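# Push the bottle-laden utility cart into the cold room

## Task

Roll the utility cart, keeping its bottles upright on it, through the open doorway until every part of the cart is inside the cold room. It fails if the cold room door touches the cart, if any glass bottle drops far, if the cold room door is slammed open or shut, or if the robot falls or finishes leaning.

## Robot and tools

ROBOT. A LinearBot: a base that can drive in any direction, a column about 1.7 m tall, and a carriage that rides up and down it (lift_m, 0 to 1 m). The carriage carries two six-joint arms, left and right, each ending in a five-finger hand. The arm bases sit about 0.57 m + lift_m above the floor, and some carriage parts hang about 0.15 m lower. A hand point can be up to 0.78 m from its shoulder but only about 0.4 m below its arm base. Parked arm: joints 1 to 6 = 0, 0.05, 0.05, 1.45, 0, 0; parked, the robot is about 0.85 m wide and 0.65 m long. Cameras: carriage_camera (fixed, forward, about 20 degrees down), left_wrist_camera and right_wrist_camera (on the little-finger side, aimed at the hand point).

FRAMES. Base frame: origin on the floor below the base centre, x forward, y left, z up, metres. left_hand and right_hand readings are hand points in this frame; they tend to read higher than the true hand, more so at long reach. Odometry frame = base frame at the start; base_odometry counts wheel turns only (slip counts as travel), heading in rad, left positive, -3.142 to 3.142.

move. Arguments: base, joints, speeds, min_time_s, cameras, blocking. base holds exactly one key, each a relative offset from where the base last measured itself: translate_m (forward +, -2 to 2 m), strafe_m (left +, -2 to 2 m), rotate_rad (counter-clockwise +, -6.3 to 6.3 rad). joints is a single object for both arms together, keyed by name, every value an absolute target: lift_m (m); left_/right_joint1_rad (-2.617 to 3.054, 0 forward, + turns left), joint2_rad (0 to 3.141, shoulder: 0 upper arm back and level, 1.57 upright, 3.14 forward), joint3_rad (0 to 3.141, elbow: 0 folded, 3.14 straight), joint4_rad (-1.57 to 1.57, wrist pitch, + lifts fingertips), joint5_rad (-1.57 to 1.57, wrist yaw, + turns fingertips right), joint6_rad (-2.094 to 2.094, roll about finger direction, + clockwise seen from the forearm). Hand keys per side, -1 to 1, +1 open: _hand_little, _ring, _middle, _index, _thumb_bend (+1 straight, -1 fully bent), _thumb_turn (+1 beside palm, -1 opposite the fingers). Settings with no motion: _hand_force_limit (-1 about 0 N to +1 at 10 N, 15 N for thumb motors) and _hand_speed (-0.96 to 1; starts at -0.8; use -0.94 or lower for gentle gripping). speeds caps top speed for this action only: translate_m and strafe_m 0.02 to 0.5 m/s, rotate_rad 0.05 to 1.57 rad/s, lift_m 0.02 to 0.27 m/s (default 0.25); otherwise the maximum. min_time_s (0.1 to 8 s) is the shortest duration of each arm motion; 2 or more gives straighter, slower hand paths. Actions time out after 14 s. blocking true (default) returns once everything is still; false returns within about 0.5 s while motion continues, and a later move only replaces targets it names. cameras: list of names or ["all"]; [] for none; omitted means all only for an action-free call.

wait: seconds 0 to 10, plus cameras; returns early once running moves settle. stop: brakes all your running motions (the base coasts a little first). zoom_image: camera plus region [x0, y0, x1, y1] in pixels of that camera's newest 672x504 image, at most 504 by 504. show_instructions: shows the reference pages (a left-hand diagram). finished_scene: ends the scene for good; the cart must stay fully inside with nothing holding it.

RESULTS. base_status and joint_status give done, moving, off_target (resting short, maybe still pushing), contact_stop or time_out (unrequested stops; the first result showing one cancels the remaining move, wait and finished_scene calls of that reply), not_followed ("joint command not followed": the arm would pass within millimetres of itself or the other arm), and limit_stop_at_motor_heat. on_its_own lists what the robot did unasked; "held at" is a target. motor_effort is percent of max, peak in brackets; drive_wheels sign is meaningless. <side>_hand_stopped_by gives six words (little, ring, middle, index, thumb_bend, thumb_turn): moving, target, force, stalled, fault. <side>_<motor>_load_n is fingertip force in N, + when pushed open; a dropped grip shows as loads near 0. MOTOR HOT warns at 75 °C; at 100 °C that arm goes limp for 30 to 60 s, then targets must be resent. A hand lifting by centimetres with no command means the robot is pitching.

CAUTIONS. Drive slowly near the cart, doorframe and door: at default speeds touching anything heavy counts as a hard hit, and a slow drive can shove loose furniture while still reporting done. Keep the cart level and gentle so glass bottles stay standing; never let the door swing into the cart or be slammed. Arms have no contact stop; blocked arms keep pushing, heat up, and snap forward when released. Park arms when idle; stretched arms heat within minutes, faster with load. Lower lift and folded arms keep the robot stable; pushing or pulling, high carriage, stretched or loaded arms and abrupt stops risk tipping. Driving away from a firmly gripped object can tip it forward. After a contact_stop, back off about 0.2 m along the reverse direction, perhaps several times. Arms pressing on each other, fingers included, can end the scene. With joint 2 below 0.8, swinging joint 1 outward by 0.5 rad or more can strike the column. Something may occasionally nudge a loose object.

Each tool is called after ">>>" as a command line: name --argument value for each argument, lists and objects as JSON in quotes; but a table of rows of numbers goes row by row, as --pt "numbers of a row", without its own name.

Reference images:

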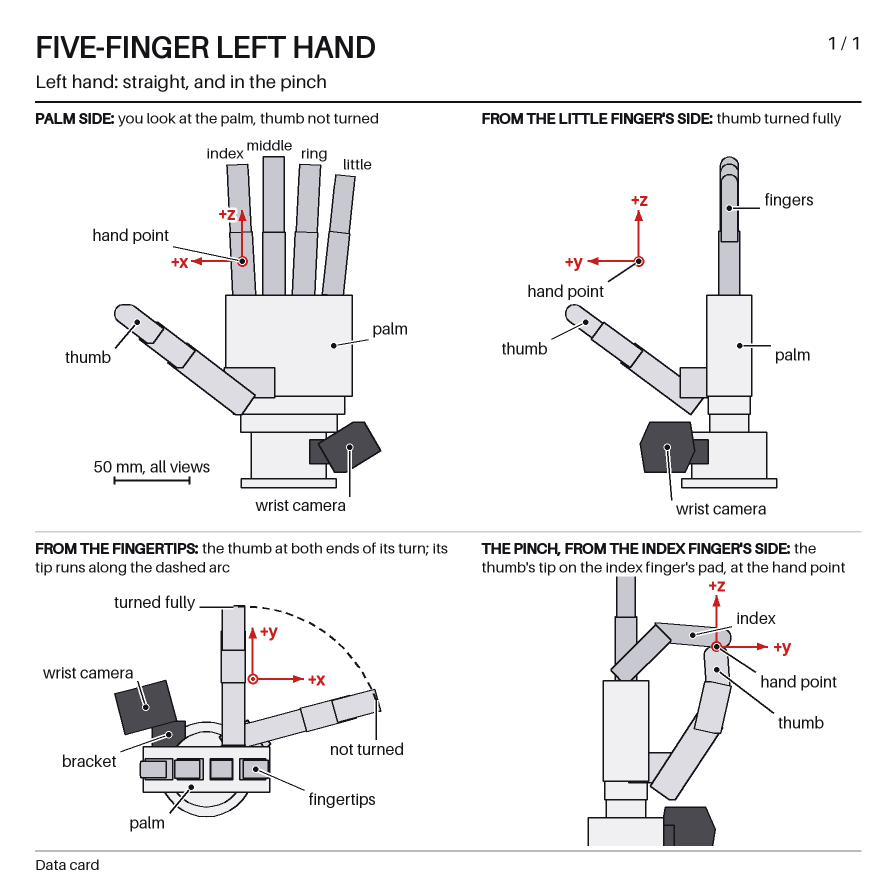

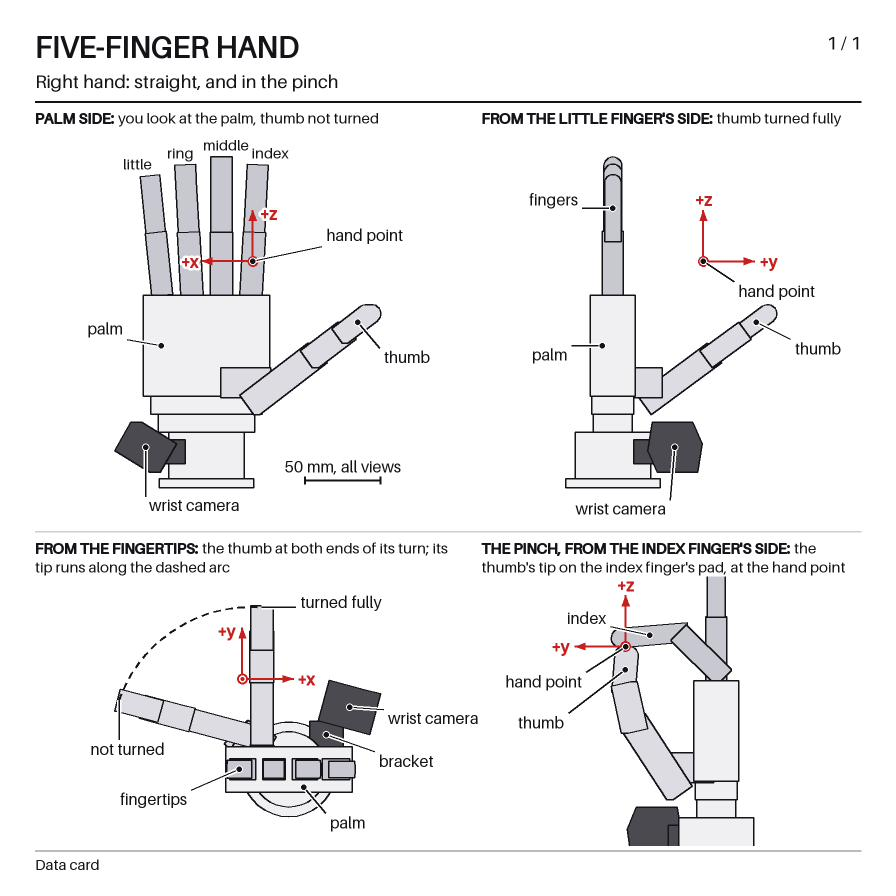

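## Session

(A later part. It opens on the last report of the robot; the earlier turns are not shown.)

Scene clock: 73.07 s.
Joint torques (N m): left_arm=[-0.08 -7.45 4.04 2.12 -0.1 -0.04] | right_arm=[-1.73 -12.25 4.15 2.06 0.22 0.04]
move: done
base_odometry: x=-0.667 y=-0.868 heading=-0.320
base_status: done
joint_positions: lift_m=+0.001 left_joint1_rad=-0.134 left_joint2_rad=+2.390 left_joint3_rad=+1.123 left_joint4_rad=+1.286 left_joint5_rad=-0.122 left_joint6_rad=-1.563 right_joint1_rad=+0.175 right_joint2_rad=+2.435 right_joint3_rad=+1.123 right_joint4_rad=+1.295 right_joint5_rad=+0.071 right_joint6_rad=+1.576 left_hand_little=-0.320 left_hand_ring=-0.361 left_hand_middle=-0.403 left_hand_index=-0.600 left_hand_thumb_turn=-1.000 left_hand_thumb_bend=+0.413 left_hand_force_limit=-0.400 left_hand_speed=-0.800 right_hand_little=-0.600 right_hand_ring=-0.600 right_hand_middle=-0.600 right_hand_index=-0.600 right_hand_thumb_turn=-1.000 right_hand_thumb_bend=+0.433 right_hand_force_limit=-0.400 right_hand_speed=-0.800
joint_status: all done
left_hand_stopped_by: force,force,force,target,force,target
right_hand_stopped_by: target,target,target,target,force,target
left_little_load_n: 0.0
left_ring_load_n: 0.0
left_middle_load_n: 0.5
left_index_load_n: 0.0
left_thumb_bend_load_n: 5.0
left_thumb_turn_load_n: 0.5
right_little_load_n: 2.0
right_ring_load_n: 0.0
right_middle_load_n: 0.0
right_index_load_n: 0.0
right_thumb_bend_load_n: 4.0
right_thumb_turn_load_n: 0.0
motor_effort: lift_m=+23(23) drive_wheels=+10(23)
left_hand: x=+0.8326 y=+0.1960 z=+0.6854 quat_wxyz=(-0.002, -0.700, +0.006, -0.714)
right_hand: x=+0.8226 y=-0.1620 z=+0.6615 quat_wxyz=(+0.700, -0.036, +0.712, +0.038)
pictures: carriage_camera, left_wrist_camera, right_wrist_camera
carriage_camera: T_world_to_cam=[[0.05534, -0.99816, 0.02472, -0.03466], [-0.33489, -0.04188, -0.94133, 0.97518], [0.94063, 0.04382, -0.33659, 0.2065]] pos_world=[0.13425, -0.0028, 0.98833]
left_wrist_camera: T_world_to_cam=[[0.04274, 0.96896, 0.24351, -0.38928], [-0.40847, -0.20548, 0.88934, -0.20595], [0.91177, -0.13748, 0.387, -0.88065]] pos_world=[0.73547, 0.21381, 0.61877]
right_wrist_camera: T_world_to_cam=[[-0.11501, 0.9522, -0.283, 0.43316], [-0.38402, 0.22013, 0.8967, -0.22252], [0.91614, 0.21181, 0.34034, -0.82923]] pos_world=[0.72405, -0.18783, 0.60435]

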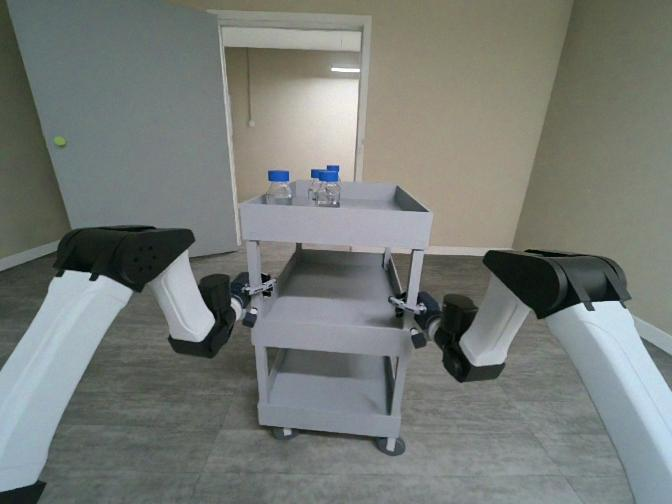

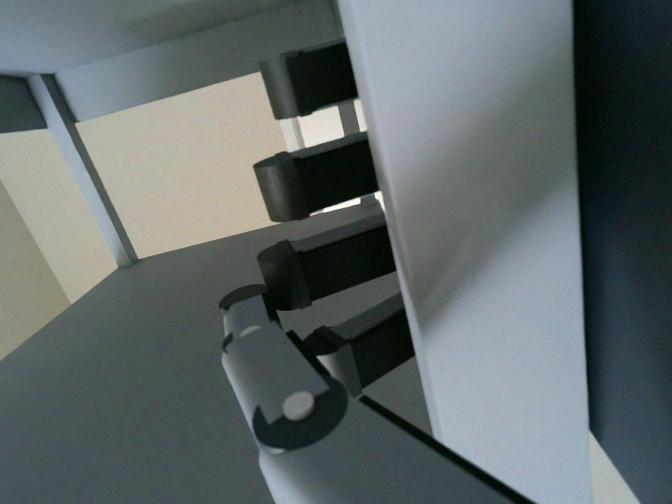

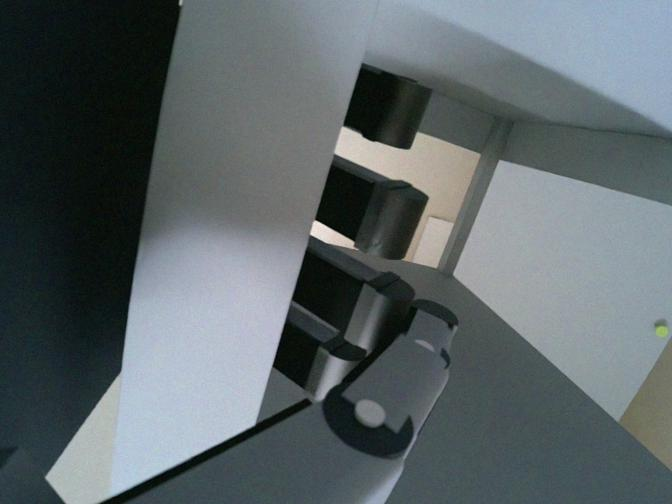

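>>> move --base '{"strafe_m": 0.44}' --speeds '{"strafe_m": 0.1}' --cameras '["all"]'

Scene clock: 78.63 s.
Joint torques (N m): left_arm=[0.01 -7.39 4.89 1.97 -0.13 -0.01] | right_arm=[-0.87 -12.05 4.4 2.06 0.07 0.04]
move: done
base_odometry: x=-0.530 y=-0.450 heading=-0.318
base_status: done
joint_positions: lift_m=+0.001 left_joint1_rad=-0.136 left_joint2_rad=+2.390 left_joint3_rad=+1.114 left_joint4_rad=+1.299 left_joint5_rad=-0.119 left_joint6_rad=-1.563 right_joint1_rad=+0.167 right_joint2_rad=+2.435 right_joint3_rad=+1.123 right_joint4_rad=+1.294 right_joint5_rad=+0.086 right_joint6_rad=+1.576 left_hand_little=-0.320 left_hand_ring=-0.361 left_hand_middle=-0.403 left_hand_index=-0.600 left_hand_thumb_turn=-1.000 left_hand_thumb_bend=+0.413 left_hand_force_limit=-0.400 left_hand_speed=-0.800 right_hand_little=-0.600 right_hand_ring=-0.600 right_hand_middle=-0.600 right_hand_index=-0.600 right_hand_thumb_turn=-1.000 right_hand_thumb_bend=+0.433 right_hand_force_limit=-0.400 right_hand_speed=-0.800
joint_status: not commanded
left_hand_stopped_by: force,force,force,target,force,target
right_hand_stopped_by: target,target,target,target,force,target
left_little_load_n: 0.0
left_ring_load_n: -0.5
left_middle_load_n: 0.5
left_index_load_n: 0.0
left_thumb_bend_load_n: 5.0
left_thumb_turn_load_n: 0.0
right_little_load_n: 0.5
right_ring_load_n: 0.0
right_middle_load_n: 0.5
right_index_load_n: 0.0
right_thumb_bend_load_n: 4.5
right_thumb_turn_load_n: 0.0
motor_effort: lift_m=+23(23) drive_wheels=-12(17)
left_hand: x=+0.8300 y=+0.1946 z=+0.6851 quat_wxyz=(-0.004, -0.699, +0.008, -0.715)
right_hand: x=+0.8250 y=-0.1699 z=+0.6614 quat_wxyz=(+0.700, -0.027, +0.713, +0.030)
pictures: carriage_camera, left_wrist_camera, right_wrist_camera
carriage_camera: T_world_to_cam=[[0.05534, -0.99816, 0.02472, -0.03466], [-0.33489, -0.04188, -0.94133, 0.97518], [0.94063, 0.04382, -0.33659, 0.2065]] pos_world=[0.13425, -0.0028, 0.98833]
left_wrist_camera: T_world_to_cam=[[0.04636, 0.96886, 0.24322, -0.3905], [-0.41248, -0.20319, 0.88802, -0.20318], [0.90978, -0.14149, 0.39022, -0.87811]] pos_world=[0.73318, 0.21281, 0.61806]
right_wrist_camera: T_world_to_cam=[[-0.09295, 0.95463, -0.28293, 0.42297], [-0.37849, 0.22895, 0.89684, -0.22298], [0.92092, 0.19045, 0.34004, -0.83724]] pos_world=[0.72596, -0.19327, 0.60435]

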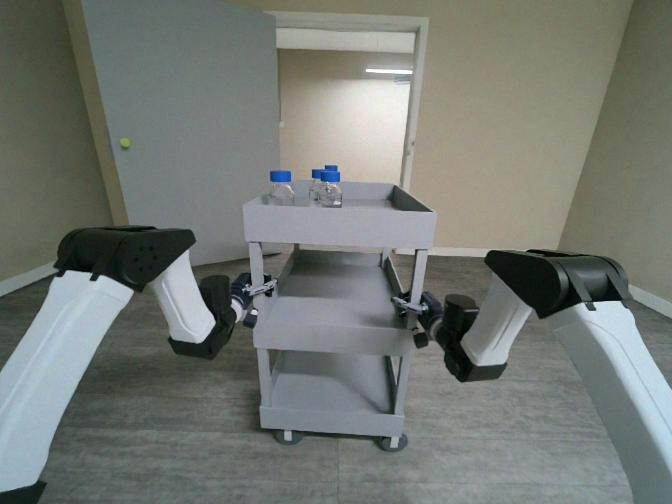

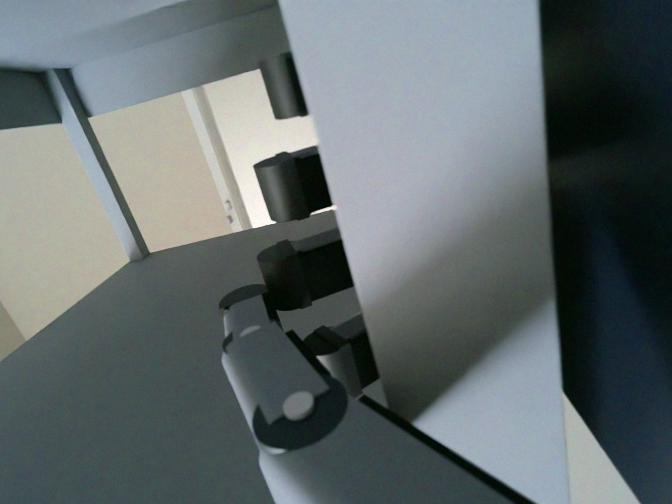

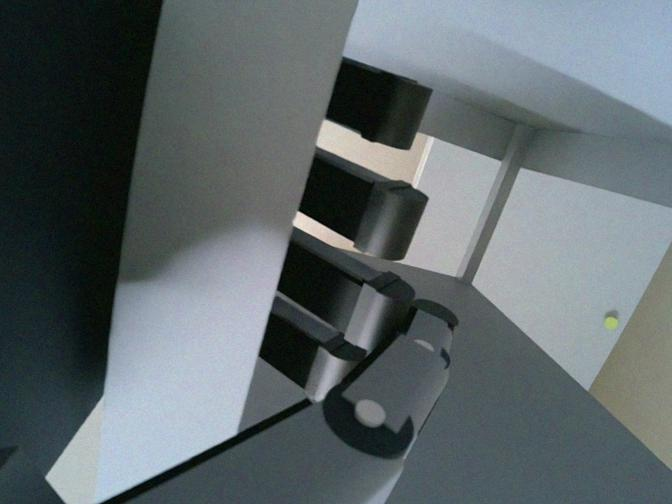

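>>> move --base '{"strafe_m": 0.09}' --speeds '{"strafe_m": 0.08}'

>>> move --base '{"translate_m": 0.6}' --speeds '{"translate_m": 0.12}' --cameras '["all"]'

Scene clock: 80.70 s.
Joint torques (N m): left_arm=[0.03 -7.39 5.08 2 -0.12 -0.04] | right_arm=[-0.57 -12.37 4.62 2.03 0.1 0.06]
move: done
base_odometry: x=-0.502 y=-0.365 heading=-0.316
base_status: done
joint_positions: lift_m=+0.001 left_joint1_rad=-0.134 left_joint2_rad=+2.390 left_joint3_rad=+1.113 left_joint4_rad=+1.299 left_joint5_rad=-0.120 left_joint6_rad=-1.563 right_joint1_rad=+0.161 right_joint2_rad=+2.435 right_joint3_rad=+1.122 right_joint4_rad=+1.292 right_joint5_rad=+0.092 right_joint6_rad=+1.576 left_hand_little=-0.320 left_hand_ring=-0.361 left_hand_middle=-0.403 left_hand_index=-0.600 left_hand_thumb_turn=-1.000 left_hand_thumb_bend=+0.413 left_hand_force_limit=-0.400 left_hand_speed=-0.800 right_hand_little=-0.600 right_hand_ring=-0.600 right_hand_middle=-0.600 right_hand_index=-0.600 right_hand_thumb_turn=-1.000 right_hand_thumb_bend=+0.433 right_hand_force_limit=-0.400 right_hand_speed=-0.800
joint_status: not commanded
left_hand_stopped_by: force,force,force,target,force,target
right_hand_stopped_by: target,target,target,target,force,target
left_little_load_n: 0.0
left_ring_load_n: 0.0
left_middle_load_n: 0.5
left_index_load_n: 0.0
left_thumb_bend_load_n: 5.5
left_thumb_turn_load_n: 0.0
right_little_load_n: 1.5
right_ring_load_n: 0.0
right_middle_load_n: 0.0
right_index_load_n: 0.0
right_thumb_bend_load_n: 4.5
right_thumb_turn_load_n: 0.0
motor_effort: lift_m=+23(23) drive_wheels=-10(15)
left_hand: x=+0.8301 y=+0.1957 z=+0.6846 quat_wxyz=(-0.003, -0.700, +0.007, -0.715)
right_hand: x=+0.8259 y=-0.1742 z=+0.6602 quat_wxyz=(+0.699, -0.024, +0.714, +0.025)
pictures: none

Scene clock: 86.47 s.
Joint torques (N m): left_arm=[-1.11 -7.46 6.11 1.8 0.02 0.13] | right_arm=[-1.88 -12.41 4.41 2.01 0.34 0.06]
move: done
base_odometry: x=+0.069 y=-0.550 heading=-0.314
base_status: done
joint_positions: lift_m=+0.001 left_joint1_rad=-0.121 left_joint2_rad=+2.390 left_joint3_rad=+1.101 left_joint4_rad=+1.312 left_joint5_rad=-0.135 left_joint6_rad=-1.579 right_joint1_rad=+0.178 right_joint2_rad=+2.435 right_joint3_rad=+1.124 right_joint4_rad=+1.296 right_joint5_rad=+0.064 right_joint6_rad=+1.573 left_hand_little=-0.320 left_hand_ring=-0.361 left_hand_middle=-0.403 left_hand_index=-0.600 left_hand_thumb_turn=-1.000 left_hand_thumb_bend=+0.413 left_hand_force_limit=-0.400 left_hand_speed=-0.800 right_hand_little=-0.600 right_hand_ring=-0.599 right_hand_middle=-0.600 right_hand_index=-0.600 right_hand_thumb_turn=-1.000 right_hand_thumb_bend=+0.433 right_hand_force_limit=-0.400 right_hand_speed=-0.800
joint_status: not commanded
left_hand_stopped_by: force,force,force,target,force,target
right_hand_stopped_by: target,target,target,target,force,target
left_little_load_n: 0.0
left_ring_load_n: 0.0
left_middle_load_n: 0.0
left_index_load_n: 0.0
left_thumb_bend_load_n: 5.5
left_thumb_turn_load_n: 0.5
right_little_load_n: 4.0
right_ring_load_n: 3.0
right_middle_load_n: 0.0
right_index_load_n: 0.0
right_thumb_bend_load_n: 4.5
right_thumb_turn_load_n: 0.0
motor_effort: lift_m=+23(23) drive_wheels=-9(13)
left_hand: x=+0.8299 y=+0.2075 z=+0.6845 quat_wxyz=(+0.001, -0.699, -0.009, -0.715)
right_hand: x=+0.8215 y=-0.1585 z=+0.6621 quat_wxyz=(+0.700, -0.040, +0.711, +0.041)
pictures: carriage_camera, left_wrist_camera, right_wrist_camera
carriage_camera: T_world_to_cam=[[0.05534, -0.99816, 0.02472, -0.03466], [-0.33489, -0.04188, -0.94133, 0.97518], [0.94063, 0.04382, -0.33659, 0.2065]] pos_world=[0.13425, -0.0028, 0.98833]
left_wrist_camera: T_world_to_cam=[[0.01663, 0.97375, 0.227, -0.36818], [-0.4062, -0.20087, 0.89143, -0.20809], [0.91363, -0.10703, 0.3922, -0.88774]] pos_world=[0.73266, 0.2217, 0.61725]
right_wrist_camera: T_world_to_cam=[[-0.12461, 0.95026, -0.28543, 0.43902], [-0.3883, 0.21802, 0.89537, -0.22021], [0.91307, 0.22241, 0.34182, -0.82606]] pos_world=[0.72345, -0.18545, 0.60484]

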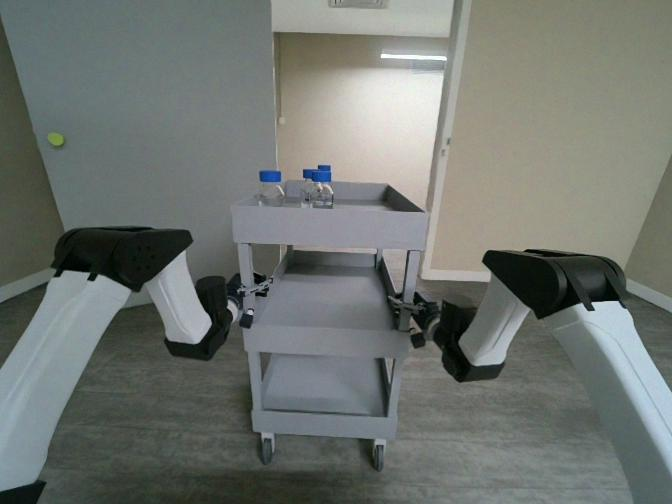

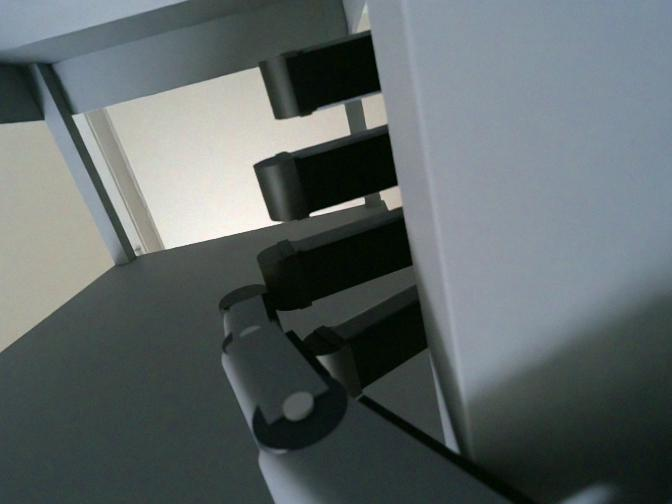

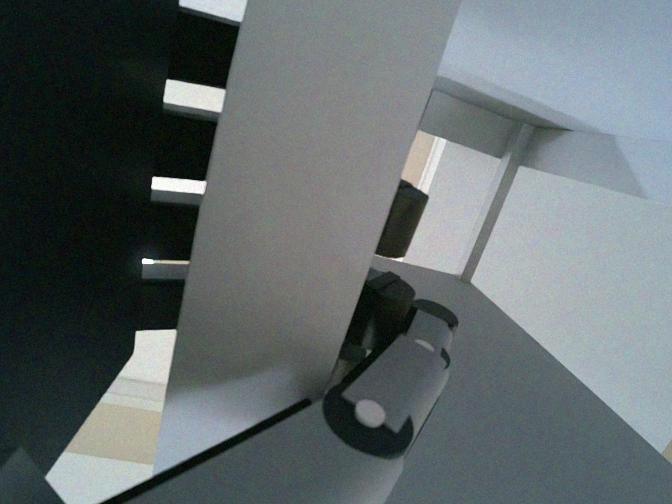

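>>> move --base '{"translate_m": 0.5}' --speeds '{"translate_m": 0.12}' --cameras '["all"]'

Scene clock: 91.57 s.
Joint torques (N m): left_arm=[-1.11 -7.43 6.12 1.84 0.04 0.12] | right_arm=[-2 -12.66 4.41 2.02 0.3 0.09]
move: done
base_odometry: x=+0.545 y=-0.704 heading=-0.313
base_status: done
joint_positions: lift_m=+0.001 left_joint1_rad=-0.122 left_joint2_rad=+2.391 left_joint3_rad=+1.100 left_joint4_rad=+1.313 left_joint5_rad=-0.137 left_joint6_rad=-1.579 right_joint1_rad=+0.178 right_joint2_rad=+2.434 right_joint3_rad=+1.124 right_joint4_rad=+1.297 right_joint5_rad=+0.068 right_joint6_rad=+1.573 left_hand_little=-0.320 left_hand_ring=-0.361 left_hand_middle=-0.403 left_hand_index=-0.600 left_hand_thumb_turn=-1.000 left_hand_thumb_bend=+0.413 left_hand_force_limit=-0.400 left_hand_speed=-0.800 right_hand_little=-0.600 right_hand_ring=-0.599 right_hand_middle=-0.600 right_hand_index=-0.600 right_hand_thumb_turn=-1.000 right_hand_thumb_bend=+0.433 right_hand_force_limit=-0.400 right_hand_speed=-0.800
joint_status: not commanded
left_hand_stopped_by: force,force,force,target,force,target
right_hand_stopped_by: target,target,target,target,force,target
left_little_load_n: 0.0
left_ring_load_n: 0.0
left_middle_load_n: 0.0
left_index_load_n: 0.0
left_thumb_bend_load_n: 5.5
left_thumb_turn_load_n: 0.5
right_little_load_n: 3.5
right_ring_load_n: 2.0
right_middle_load_n: 0.5
right_index_load_n: 0.0
right_thumb_bend_load_n: 4.0
right_thumb_turn_load_n: 0.0
motor_effort: lift_m=+23(23) drive_wheels=-9(13)
left_hand: x=+0.8297 y=+0.2070 z=+0.6841 quat_wxyz=(+0.001, -0.699, -0.009, -0.715)
right_hand: x=+0.8219 y=-0.1596 z=+0.6629 quat_wxyz=(+0.701, -0.038, +0.711, +0.039)
pictures: carriage_camera, left_wrist_camera, right_wrist_camera
carriage_camera: T_world_to_cam=[[0.05534, -0.99816, 0.02472, -0.03466], [-0.33489, -0.04188, -0.94133, 0.97518], [0.94063, 0.04382, -0.33659, 0.2065]] pos_world=[0.13425, -0.0028, 0.98833]
left_wrist_camera: T_world_to_cam=[[0.0164, 0.97377, 0.22695, -0.36731], [-0.40587, -0.20096, 0.89157, -0.20829], [0.91378, -0.10674, 0.39192, -0.88738]] pos_world=[0.73236, 0.2211, 0.61685]
right_wrist_camera: T_world_to_cam=[[-0.11922, 0.95099, -0.28531, 0.43593], [-0.38919, 0.2196, 0.8946, -0.21897], [0.91341, 0.2177, 0.34393, -0.82886]] pos_world=[0.72385, -0.18604, 0.60534]

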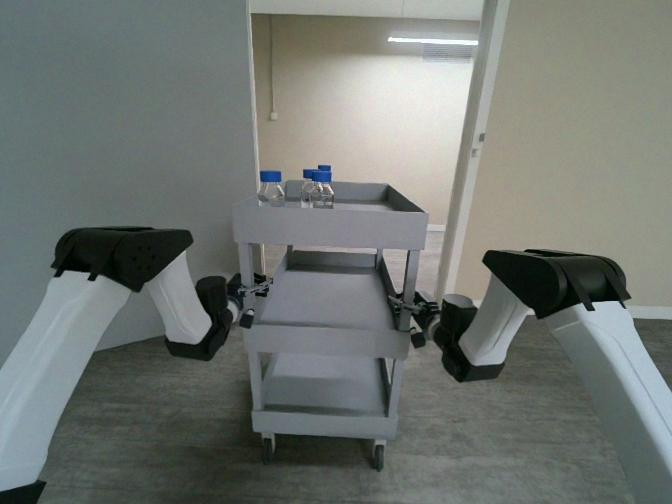

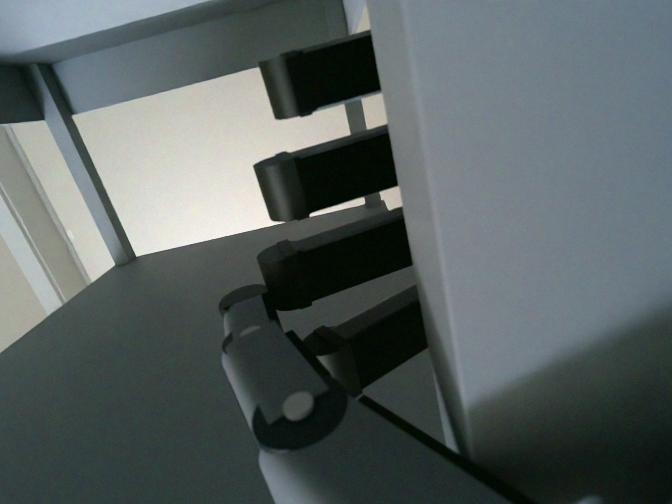

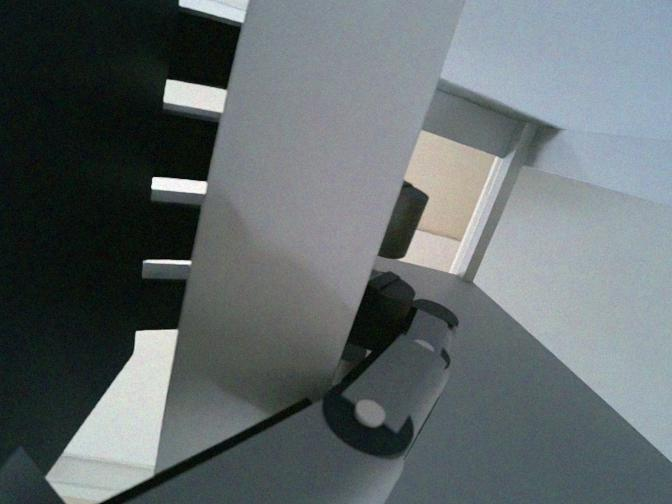

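>>> move --base '{"strafe_m": -0.06}' --speeds '{"strafe_m": 0.06}'

>>> move --base '{"translate_m": 0.4}' --speeds '{"translate_m": 0.12}' --cameras '["all"]'

Scene clock: 93.30 s.
Joint torques (N m): left_arm=[-0.2 -7.36 6.08 1.91 -0.05 0.11] | right_arm=[-0.94 -12.07 4.23 2.09 0.13 0.1]
move: done
base_odometry: x=+0.527 y=-0.761 heading=-0.313
base_status: done
joint_positions: lift_m=+0.001 left_joint1_rad=-0.131 left_joint2_rad=+2.391 left_joint3_rad=+1.100 left_joint4_rad=+1.304 left_joint5_rad=-0.131 left_joint6_rad=-1.579 right_joint1_rad=+0.170 right_joint2_rad=+2.434 right_joint3_rad=+1.124 right_joint4_rad=+1.299 right_joint5_rad=+0.081 right_joint6_rad=+1.574 left_hand_little=-0.320 left_hand_ring=-0.361 left_hand_middle=-0.403 left_hand_index=-0.600 left_hand_thumb_turn=-1.000 left_hand_thumb_bend=+0.413 left_hand_force_limit=-0.400 left_hand_speed=-0.800 right_hand_little=-0.600 right_hand_ring=-0.600 right_hand_middle=-0.600 right_hand_index=-0.600 right_hand_thumb_turn=-1.000 right_hand_thumb_bend=+0.433 right_hand_force_limit=-0.400 right_hand_speed=-0.800
joint_status: not commanded
left_hand_stopped_by: force,force,force,target,force,target
right_hand_stopped_by: target,target,target,target,force,target
left_little_load_n: 0.0
left_ring_load_n: 0.0
left_middle_load_n: 0.5
left_index_load_n: 0.0
left_thumb_bend_load_n: 5.0
left_thumb_turn_load_n: 0.5
right_little_load_n: 1.5
right_ring_load_n: 0.0
right_middle_load_n: 0.0
right_index_load_n: 0.0
right_thumb_bend_load_n: 4.5
right_thumb_turn_load_n: 0.0
motor_effort: lift_m=+23(23) drive_wheels=+3(14)
left_hand: x=+0.8287 y=+0.2002 z=+0.6814 quat_wxyz=(-0.004, -0.703, -0.003, -0.712)
right_hand: x=+0.8243 y=-0.1671 z=+0.6640 quat_wxyz=(+0.703, -0.031, +0.710, +0.032)
pictures: none

Scene clock: 97.40 s.
Joint torques (N m): left_arm=[1.98 -7.65 3.95 2.29 -0.41 0.01] | right_arm=[0.72 -12.15 6.49 1.89 -0.33 -0.03]
move: done
base_odometry: x=+0.907 y=-0.885 heading=-0.314
base_status: done
joint_positions: lift_m=+0.001 left_joint1_rad=-0.156 left_joint2_rad=+2.392 left_joint3_rad=+1.123 left_joint4_rad=+1.272 left_joint5_rad=-0.089 left_joint6_rad=-1.566 right_joint1_rad=+0.145 right_joint2_rad=+2.434 right_joint3_rad=+1.100 right_joint4_rad=+1.312 right_joint5_rad=+0.126 right_joint6_rad=+1.582 left_hand_little=-0.320 left_hand_ring=-0.361 left_hand_middle=-0.403 left_hand_index=-0.599 left_hand_thumb_turn=-1.000 left_hand_thumb_bend=+0.413 left_hand_force_limit=-0.400 left_hand_speed=-0.800 right_hand_little=-0.600 right_hand_ring=-0.600 right_hand_middle=-0.600 right_hand_index=-0.600 right_hand_thumb_turn=-1.000 right_hand_thumb_bend=+0.433 right_hand_force_limit=-0.400 right_hand_speed=-0.800
joint_status: not commanded
left_hand_stopped_by: force,force,force,target,force,target
right_hand_stopped_by: target,target,target,target,force,target
left_little_load_n: 0.0
left_ring_load_n: 0.0
left_middle_load_n: 0.5
left_index_load_n: 7.5
left_thumb_bend_load_n: 5.5
left_thumb_turn_load_n: 0.0
right_little_load_n: 0.0
right_ring_load_n: 0.0
right_middle_load_n: 0.0
right_index_load_n: 0.0
right_thumb_bend_load_n: 4.5
right_thumb_turn_load_n: 0.0
motor_effort: lift_m=+23(23) drive_wheels=-10(14)
left_hand: x=+0.8280 y=+0.1764 z=+0.6804 quat_wxyz=(-0.022, -0.706, +0.025, -0.708)
right_hand: x=+0.8258 y=-0.1914 z=+0.6587 quat_wxyz=(+0.700, -0.004, +0.715, +0.010)
pictures: carriage_camera, left_wrist_camera, right_wrist_camera
carriage_camera: T_world_to_cam=[[0.05534, -0.99816, 0.02472, -0.03466], [-0.33489, -0.04188, -0.94133, 0.97518], [0.94063, 0.04382, -0.33659, 0.2065]] pos_world=[0.13425, -0.0028, 0.98833]
left_wrist_camera: T_world_to_cam=[[0.09955, 0.96513, 0.2421, -0.41424], [-0.40422, -0.1831, 0.89615, -0.21941], [0.90923, -0.18707, 0.3719, -0.8561]] pos_world=[0.73094, 0.19947, 0.61529]
right_wrist_camera: T_world_to_cam=[[-0.03502, 0.9598, -0.27849, 0.39306], [-0.36062, 0.24775, 0.89921, -0.22801], [0.93205, 0.13192, 0.33745, -0.85159]] pos_world=[0.72527, -0.20843, 0.60186]

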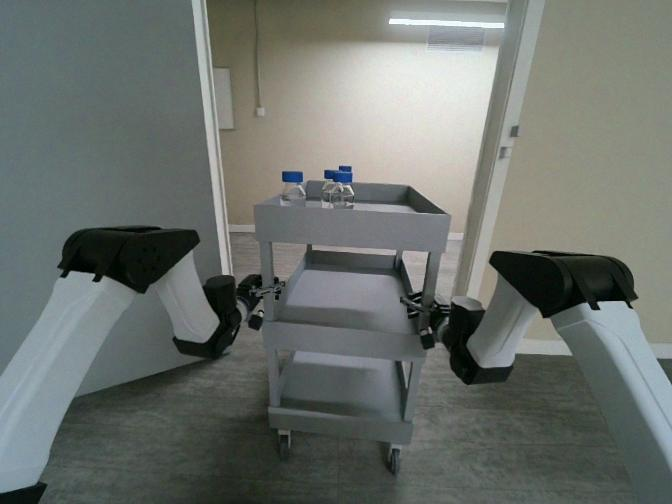

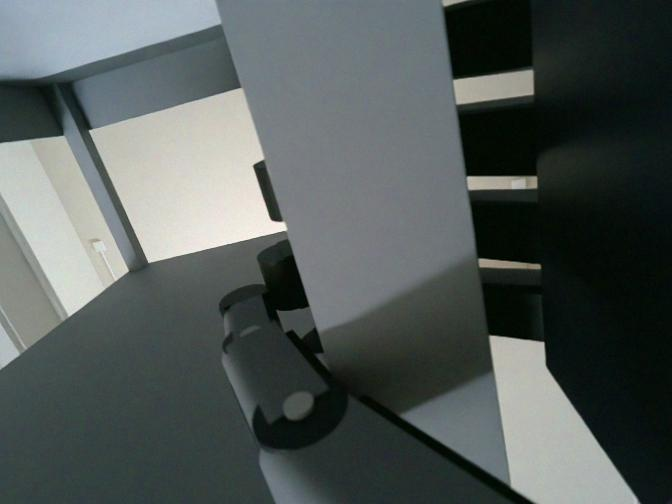

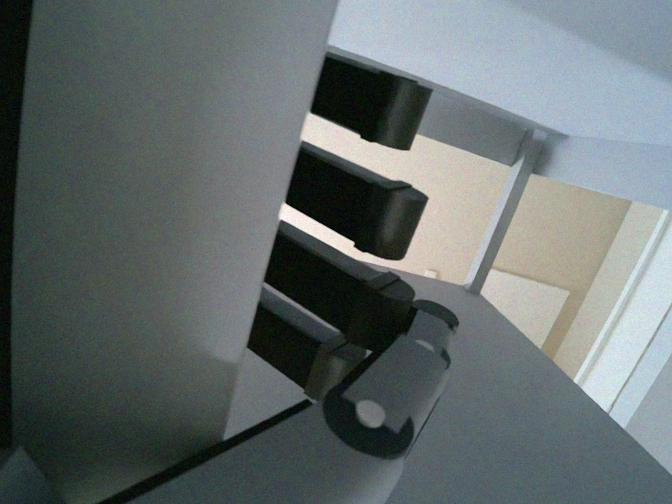

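>>> move --base '{"translate_m": 0.4}' --speeds '{"translate_m": 0.12}' --cameras '["all"]'

Scene clock: 101.70 s.
Joint torques (N m): left_arm=[1.7 -7.56 4.05 2.26 -0.3 -0.01] | right_arm=[0.57 -12.08 6.54 2.02 -0.2 -0.01]
move: done
base_odometry: x=+1.287 y=-1.009 heading=-0.316
base_status: done
joint_positions: lift_m=+0.001 left_joint1_rad=-0.152 left_joint2_rad=+2.393 left_joint3_rad=+1.123 left_joint4_rad=+1.274 left_joint5_rad=-0.100 left_joint6_rad=-1.566 right_joint1_rad=+0.149 right_joint2_rad=+2.433 right_joint3_rad=+1.100 right_joint4_rad=+1.300 right_joint5_rad=+0.115 right_joint6_rad=+1.582 left_hand_little=-0.320 left_hand_ring=-0.361 left_hand_middle=-0.403 left_hand_index=-0.599 left_hand_thumb_turn=-1.000 left_hand_thumb_bend=+0.413 left_hand_force_limit=-0.400 left_hand_speed=-0.800 right_hand_little=-0.600 right_hand_ring=-0.600 right_hand_middle=-0.600 right_hand_index=-0.600 right_hand_thumb_turn=-1.000 right_hand_thumb_bend=+0.433 right_hand_force_limit=-0.400 right_hand_speed=-0.800
joint_status: not commanded
left_hand_stopped_by: force,force,force,target,force,target
right_hand_stopped_by: target,target,target,target,force,target
left_little_load_n: 0.0
left_ring_load_n: 0.0
left_middle_load_n: 0.5
left_index_load_n: 4.0
left_thumb_bend_load_n: 5.0
left_thumb_turn_load_n: 0.0
right_little_load_n: 0.0
right_ring_load_n: 0.0
right_middle_load_n: 0.5
right_index_load_n: 0.0
right_thumb_bend_load_n: 4.5
right_thumb_turn_load_n: 0.0
motor_effort: lift_m=+23(23) drive_wheels=-9(13)
left_hand: x=+0.8291 y=+0.1807 z=+0.6805 quat_wxyz=(-0.017, -0.705, +0.020, -0.708)
right_hand: x=+0.8249 y=-0.1869 z=+0.6560 quat_wxyz=(+0.696, -0.010, +0.718, +0.014)
pictures: carriage_camera, left_wrist_camera, right_wrist_camera
carriage_camera: T_world_to_cam=[[0.05534, -0.99816, 0.02472, -0.03466], [-0.33489, -0.04188, -0.94133, 0.97518], [0.94063, 0.04382, -0.33659, 0.2065]] pos_world=[0.13425, -0.0028, 0.98833]
left_wrist_camera: T_world_to_cam=[[0.08559, 0.9665, 0.24198, -0.4071], [-0.40294, -0.18855, 0.89559, -0.21801], [0.91122, -0.17416, 0.3733, -0.86131]] pos_world=[0.73183, 0.20236, 0.61529]
right_wrist_camera: T_world_to_cam=[[-0.05227, 0.9587, -0.27956, 0.40274], [-0.35468, 0.24387, 0.90262, -0.23487], [0.93352, 0.14633, 0.32729, -0.84234]] pos_world=[0.72409, -0.20557, 0.60028]

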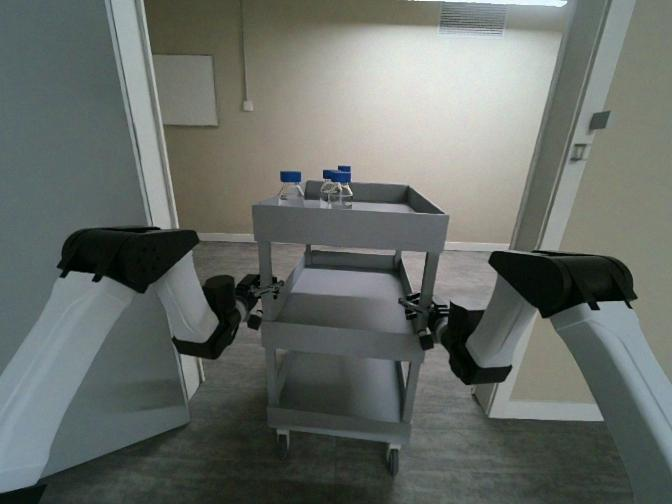

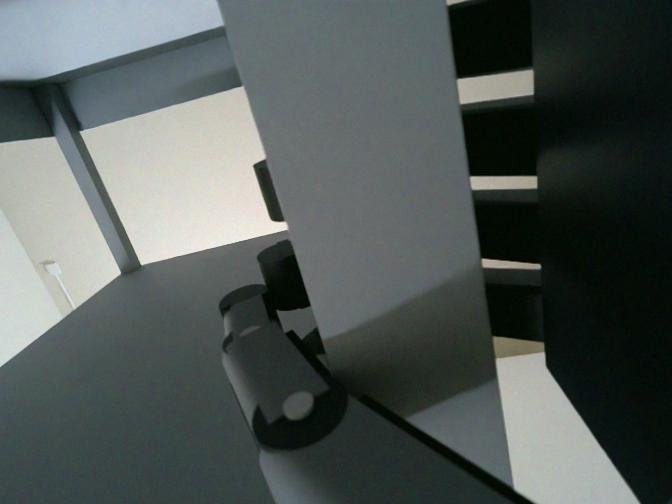

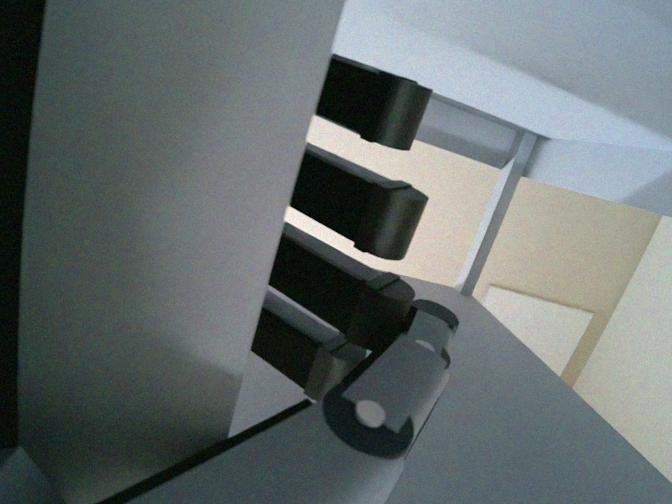

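>>> move --base '{"translate_m": 0.57}' --speeds '{"translate_m": 0.12}' --cameras '["all"]'

Scene clock: 107.70 s.
Joint torques (N m): left_arm=[1.46 -7.75 4.33 2.18 -0.27 0.01] | right_arm=[0.62 -12.01 6.53 2.05 -0.14 0]
move: done
base_odometry: x=+1.829 y=-1.187 heading=-0.317
base_status: done
joint_positions: lift_m=+0.001 left_joint1_rad=-0.151 left_joint2_rad=+2.393 left_joint3_rad=+1.121 left_joint4_rad=+1.280 left_joint5_rad=-0.106 left_joint6_rad=-1.566 right_joint1_rad=+0.149 right_joint2_rad=+2.432 right_joint3_rad=+1.100 right_joint4_rad=+1.296 right_joint5_rad=+0.108 right_joint6_rad=+1.580 left_hand_little=-0.320 left_hand_ring=-0.361 left_hand_middle=-0.403 left_hand_index=-0.599 left_hand_thumb_turn=-1.000 left_hand_thumb_bend=+0.413 left_hand_force_limit=-0.400 left_hand_speed=-0.800 right_hand_little=-0.600 right_hand_ring=-0.600 right_hand_middle=-0.600 right_hand_index=-0.600 right_hand_thumb_turn=-1.000 right_hand_thumb_bend=+0.433 right_hand_force_limit=-0.400 right_hand_speed=-0.800
joint_status: not commanded
left_hand_stopped_by: force,force,force,target,force,target
right_hand_stopped_by: target,target,target,target,force,target
left_little_load_n: 0.0
left_ring_load_n: 0.0
left_middle_load_n: 0.5
left_index_load_n: 3.5
left_thumb_bend_load_n: 5.0
left_thumb_turn_load_n: 0.5
right_little_load_n: 0.0
right_ring_load_n: 0.0
right_middle_load_n: 0.0
right_index_load_n: 0.0
right_thumb_bend_load_n: 4.5
right_thumb_turn_load_n: 0.0
motor_effort: lift_m=+23(23) drive_wheels=-9(13)
left_hand: x=+0.8292 y=+0.1829 z=+0.6808 quat_wxyz=(-0.014, -0.704, +0.017, -0.709)
right_hand: x=+0.8246 y=-0.1856 z=+0.6547 quat_wxyz=(+0.694, -0.013, +0.720, +0.016)
pictures: carriage_camera, left_wrist_camera, right_wrist_camera
carriage_camera: T_world_to_cam=[[0.05534, -0.99816, 0.02472, -0.03466], [-0.33489, -0.04188, -0.94133, 0.97518], [0.94063, 0.04382, -0.33659, 0.2065]] pos_world=[0.13425, -0.0028, 0.98833]
left_wrist_camera: T_world_to_cam=[[0.07719, 0.96728, 0.2417, -0.4024], [-0.4038, -0.19132, 0.89462, -0.21598], [0.91159, -0.16665, 0.37581, -0.86453]] pos_world=[0.73194, 0.20384, 0.61538]
right_wrist_camera: T_world_to_cam=[[-0.05982, 0.95775, -0.28131, 0.40834], [-0.35223, 0.24343, 0.9037, -0.23697], [0.934, 0.15314, 0.32279, -0.83794]] pos_world=[0.7236, -0.20508, 0.59949]

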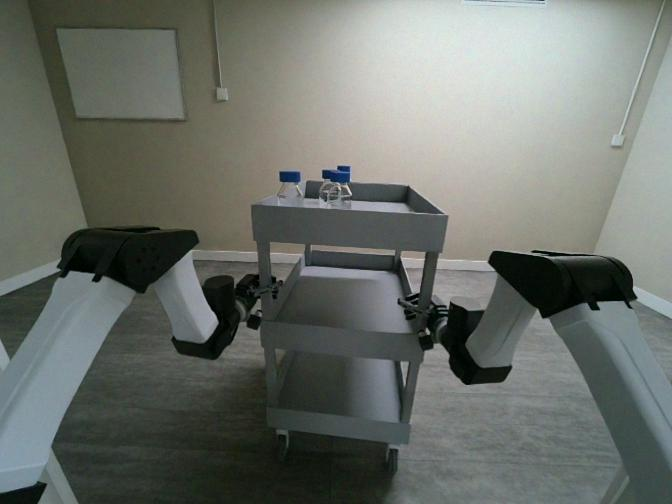

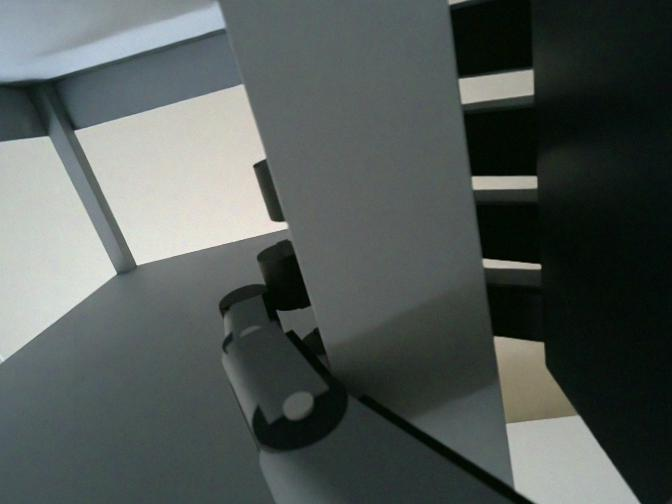

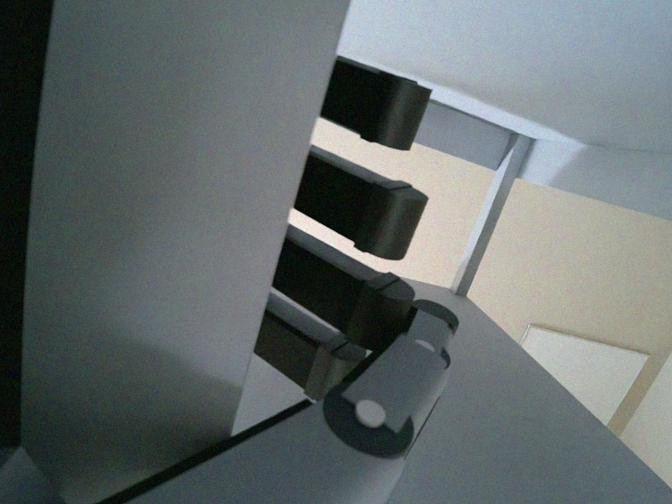

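>>> move --base '{"translate_m": 0.08}' --speeds '{"translate_m": 0.1}'

>>> move --joints '{"left_hand_speed": -0.6, "right_hand_speed": -0.6, "left_hand_little": 1, "left_hand_ring": 1, "left_hand_middle": 1, "left_hand_index": 1, "left_hand_thumb_bend": 1, "right_hand_little": 1, "right_hand_ring": 1, "right_hand_middle": 1, "right_hand_index": 1, "right_hand_thumb_bend": 1}' --cameras '["all"]'

Scene clock: 109.43 s.
Joint torques (N m): left_arm=[1.28 -7.72 4.44 2.12 -0.2 0.02] | right_arm=[0.61 -11.95 6.41 2.04 -0.12 0.04]
move: done
base_odometry: x=+1.905 y=-1.213 heading=-0.318
base_status: done
joint_positions: lift_m=+0.001 left_joint1_rad=-0.148 left_joint2_rad=+2.394 left_joint3_rad=+1.119 left_joint4_rad=+1.284 left_joint5_rad=-0.109 left_joint6_rad=-1.566 right_joint1_rad=+0.149 right_joint2_rad=+2.432 right_joint3_rad=+1.100 right_joint4_rad=+1.294 right_joint5_rad=+0.106 right_joint6_rad=+1.579 left_hand_little=-0.320 left_hand_ring=-0.361 left_hand_middle=-0.403 left_hand_index=-0.599 left_hand_thumb_turn=-1.000 left_hand_thumb_bend=+0.413 left_hand_force_limit=-0.400 left_hand_speed=-0.800 right_hand_little=-0.600 right_hand_ring=-0.600 right_hand_middle=-0.600 right_hand_index=-0.600 right_hand_thumb_turn=-1.000 right_hand_thumb_bend=+0.433 right_hand_force_limit=-0.400 right_hand_speed=-0.800
joint_status: not commanded
left_hand_stopped_by: force,force,force,target,force,target
right_hand_stopped_by: target,target,target,target,force,target
left_little_load_n: 0.0
left_ring_load_n: 0.0
left_middle_load_n: 0.5
left_index_load_n: 2.5
left_thumb_bend_load_n: 5.0
left_thumb_turn_load_n: 0.5
right_little_load_n: 0.0
right_ring_load_n: 0.0
right_middle_load_n: 0.0
right_index_load_n: 0.0
right_thumb_bend_load_n: 4.5
right_thumb_turn_load_n: 0.0
motor_effort: lift_m=+23(23) drive_wheels=-9(13)
left_hand: x=+0.8293 y=+0.1850 z=+0.6812 quat_wxyz=(-0.013, -0.704, +0.015, -0.710)
right_hand: x=+0.8245 y=-0.1851 z=+0.6541 quat_wxyz=(+0.693, -0.014, +0.720, +0.016)
pictures: none

Scene clock: 111.37 s.
Joint torques (N m): left_arm=[0.44 -7.77 4.4 2.09 -0.12 0.05] | right_arm=[0.49 -11.99 6.43 2.05 -0.1 -0.04]
move: done
base_odometry: x=+1.905 y=-1.213 heading=-0.318
base_status: not commanded
joint_positions: lift_m=+0.001 left_joint1_rad=-0.138 left_joint2_rad=+2.394 left_joint3_rad=+1.119 left_joint4_rad=+1.287 left_joint5_rad=-0.121 left_joint6_rad=-1.566 right_joint1_rad=+0.149 right_joint2_rad=+2.432 right_joint3_rad=+1.100 right_joint4_rad=+1.293 right_joint5_rad=+0.106 right_joint6_rad=+1.579 left_hand_little=+1.000 left_hand_ring=+1.000 left_hand_middle=+1.000 left_hand_index=+1.000 left_hand_thumb_turn=-1.000 left_hand_thumb_bend=+1.000 left_hand_force_limit=-0.400 left_hand_speed=-0.600 right_hand_little=+1.000 right_hand_ring=+1.000 right_hand_middle=+1.000 right_hand_index=+1.000 right_hand_thumb_turn=-1.000 right_hand_thumb_bend=+1.000 right_hand_force_limit=-0.400 right_hand_speed=-0.600
joint_status: all done
left_hand_stopped_by: target,target,target,target,target,target
right_hand_stopped_by: target,target,target,target,target,target
left_little_load_n: 0.0
left_ring_load_n: 0.0
left_middle_load_n: 0.0
left_index_load_n: 0.0
left_thumb_bend_load_n: 0.0
left_thumb_turn_load_n: 0.0
right_little_load_n: 0.0
right_ring_load_n: 0.0
right_middle_load_n: 0.0
right_index_load_n: 0.0
right_thumb_bend_load_n: 0.0
right_thumb_turn_load_n: 0.0
motor_effort: lift_m=+23(23) drive_wheels=-8(9)
left_hand: x=+0.8312 y=+0.1933 z=+0.6820 quat_wxyz=(-0.005, -0.703, +0.007, -0.711)
right_hand: x=+0.8245 y=-0.1851 z=+0.6540 quat_wxyz=(+0.693, -0.014, +0.721, +0.016)
pictures: carriage_camera, left_wrist_camera, right_wrist_camera
carriage_camera: T_world_to_cam=[[0.05534, -0.99816, 0.02472, -0.03466], [-0.33489, -0.04188, -0.94133, 0.97518], [0.94063, 0.04382, -0.33659, 0.2065]] pos_world=[0.13425, -0.0028, 0.98833]
left_wrist_camera: T_world_to_cam=[[0.0493, 0.96924, 0.24114, -0.38971], [-0.40306, -0.20159, 0.89269, -0.2115], [0.91385, -0.14121, 0.38072, -0.87517]] pos_world=[0.73374, 0.2115, 0.61598]
right_wrist_camera: T_world_to_cam=[[-0.06263, 0.95713, -0.28279, 0.41082], [-0.3508, 0.24415, 0.90406, -0.23783], [0.93436, 0.15583, 0.32047, -0.83598]] pos_world=[0.7234, -0.20488, 0.5991]

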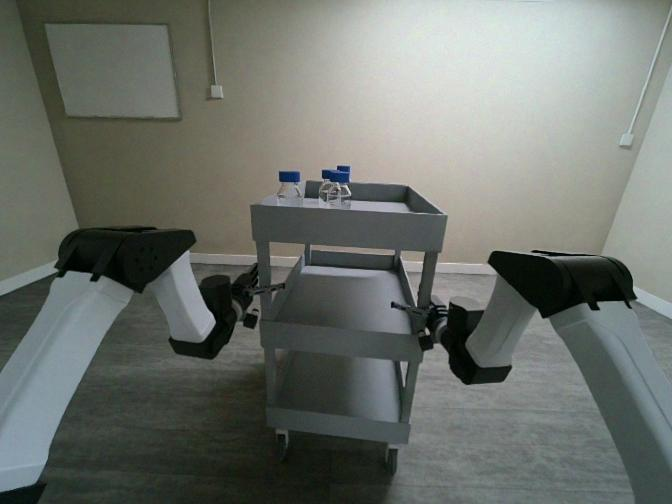

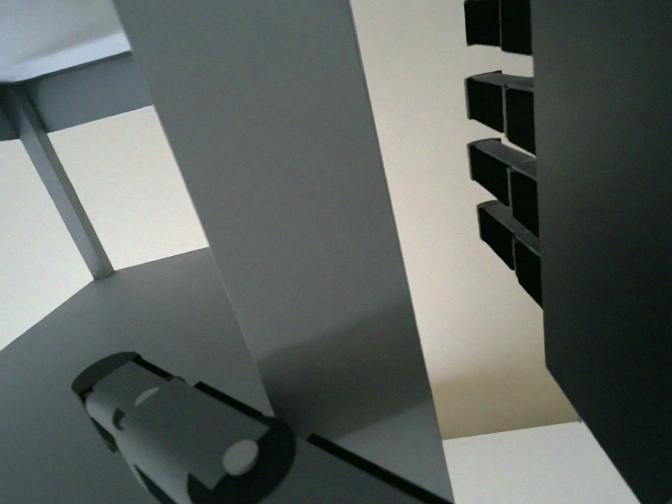

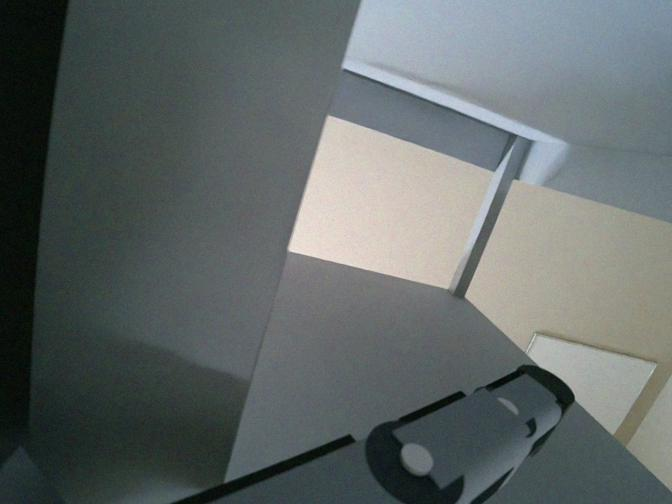

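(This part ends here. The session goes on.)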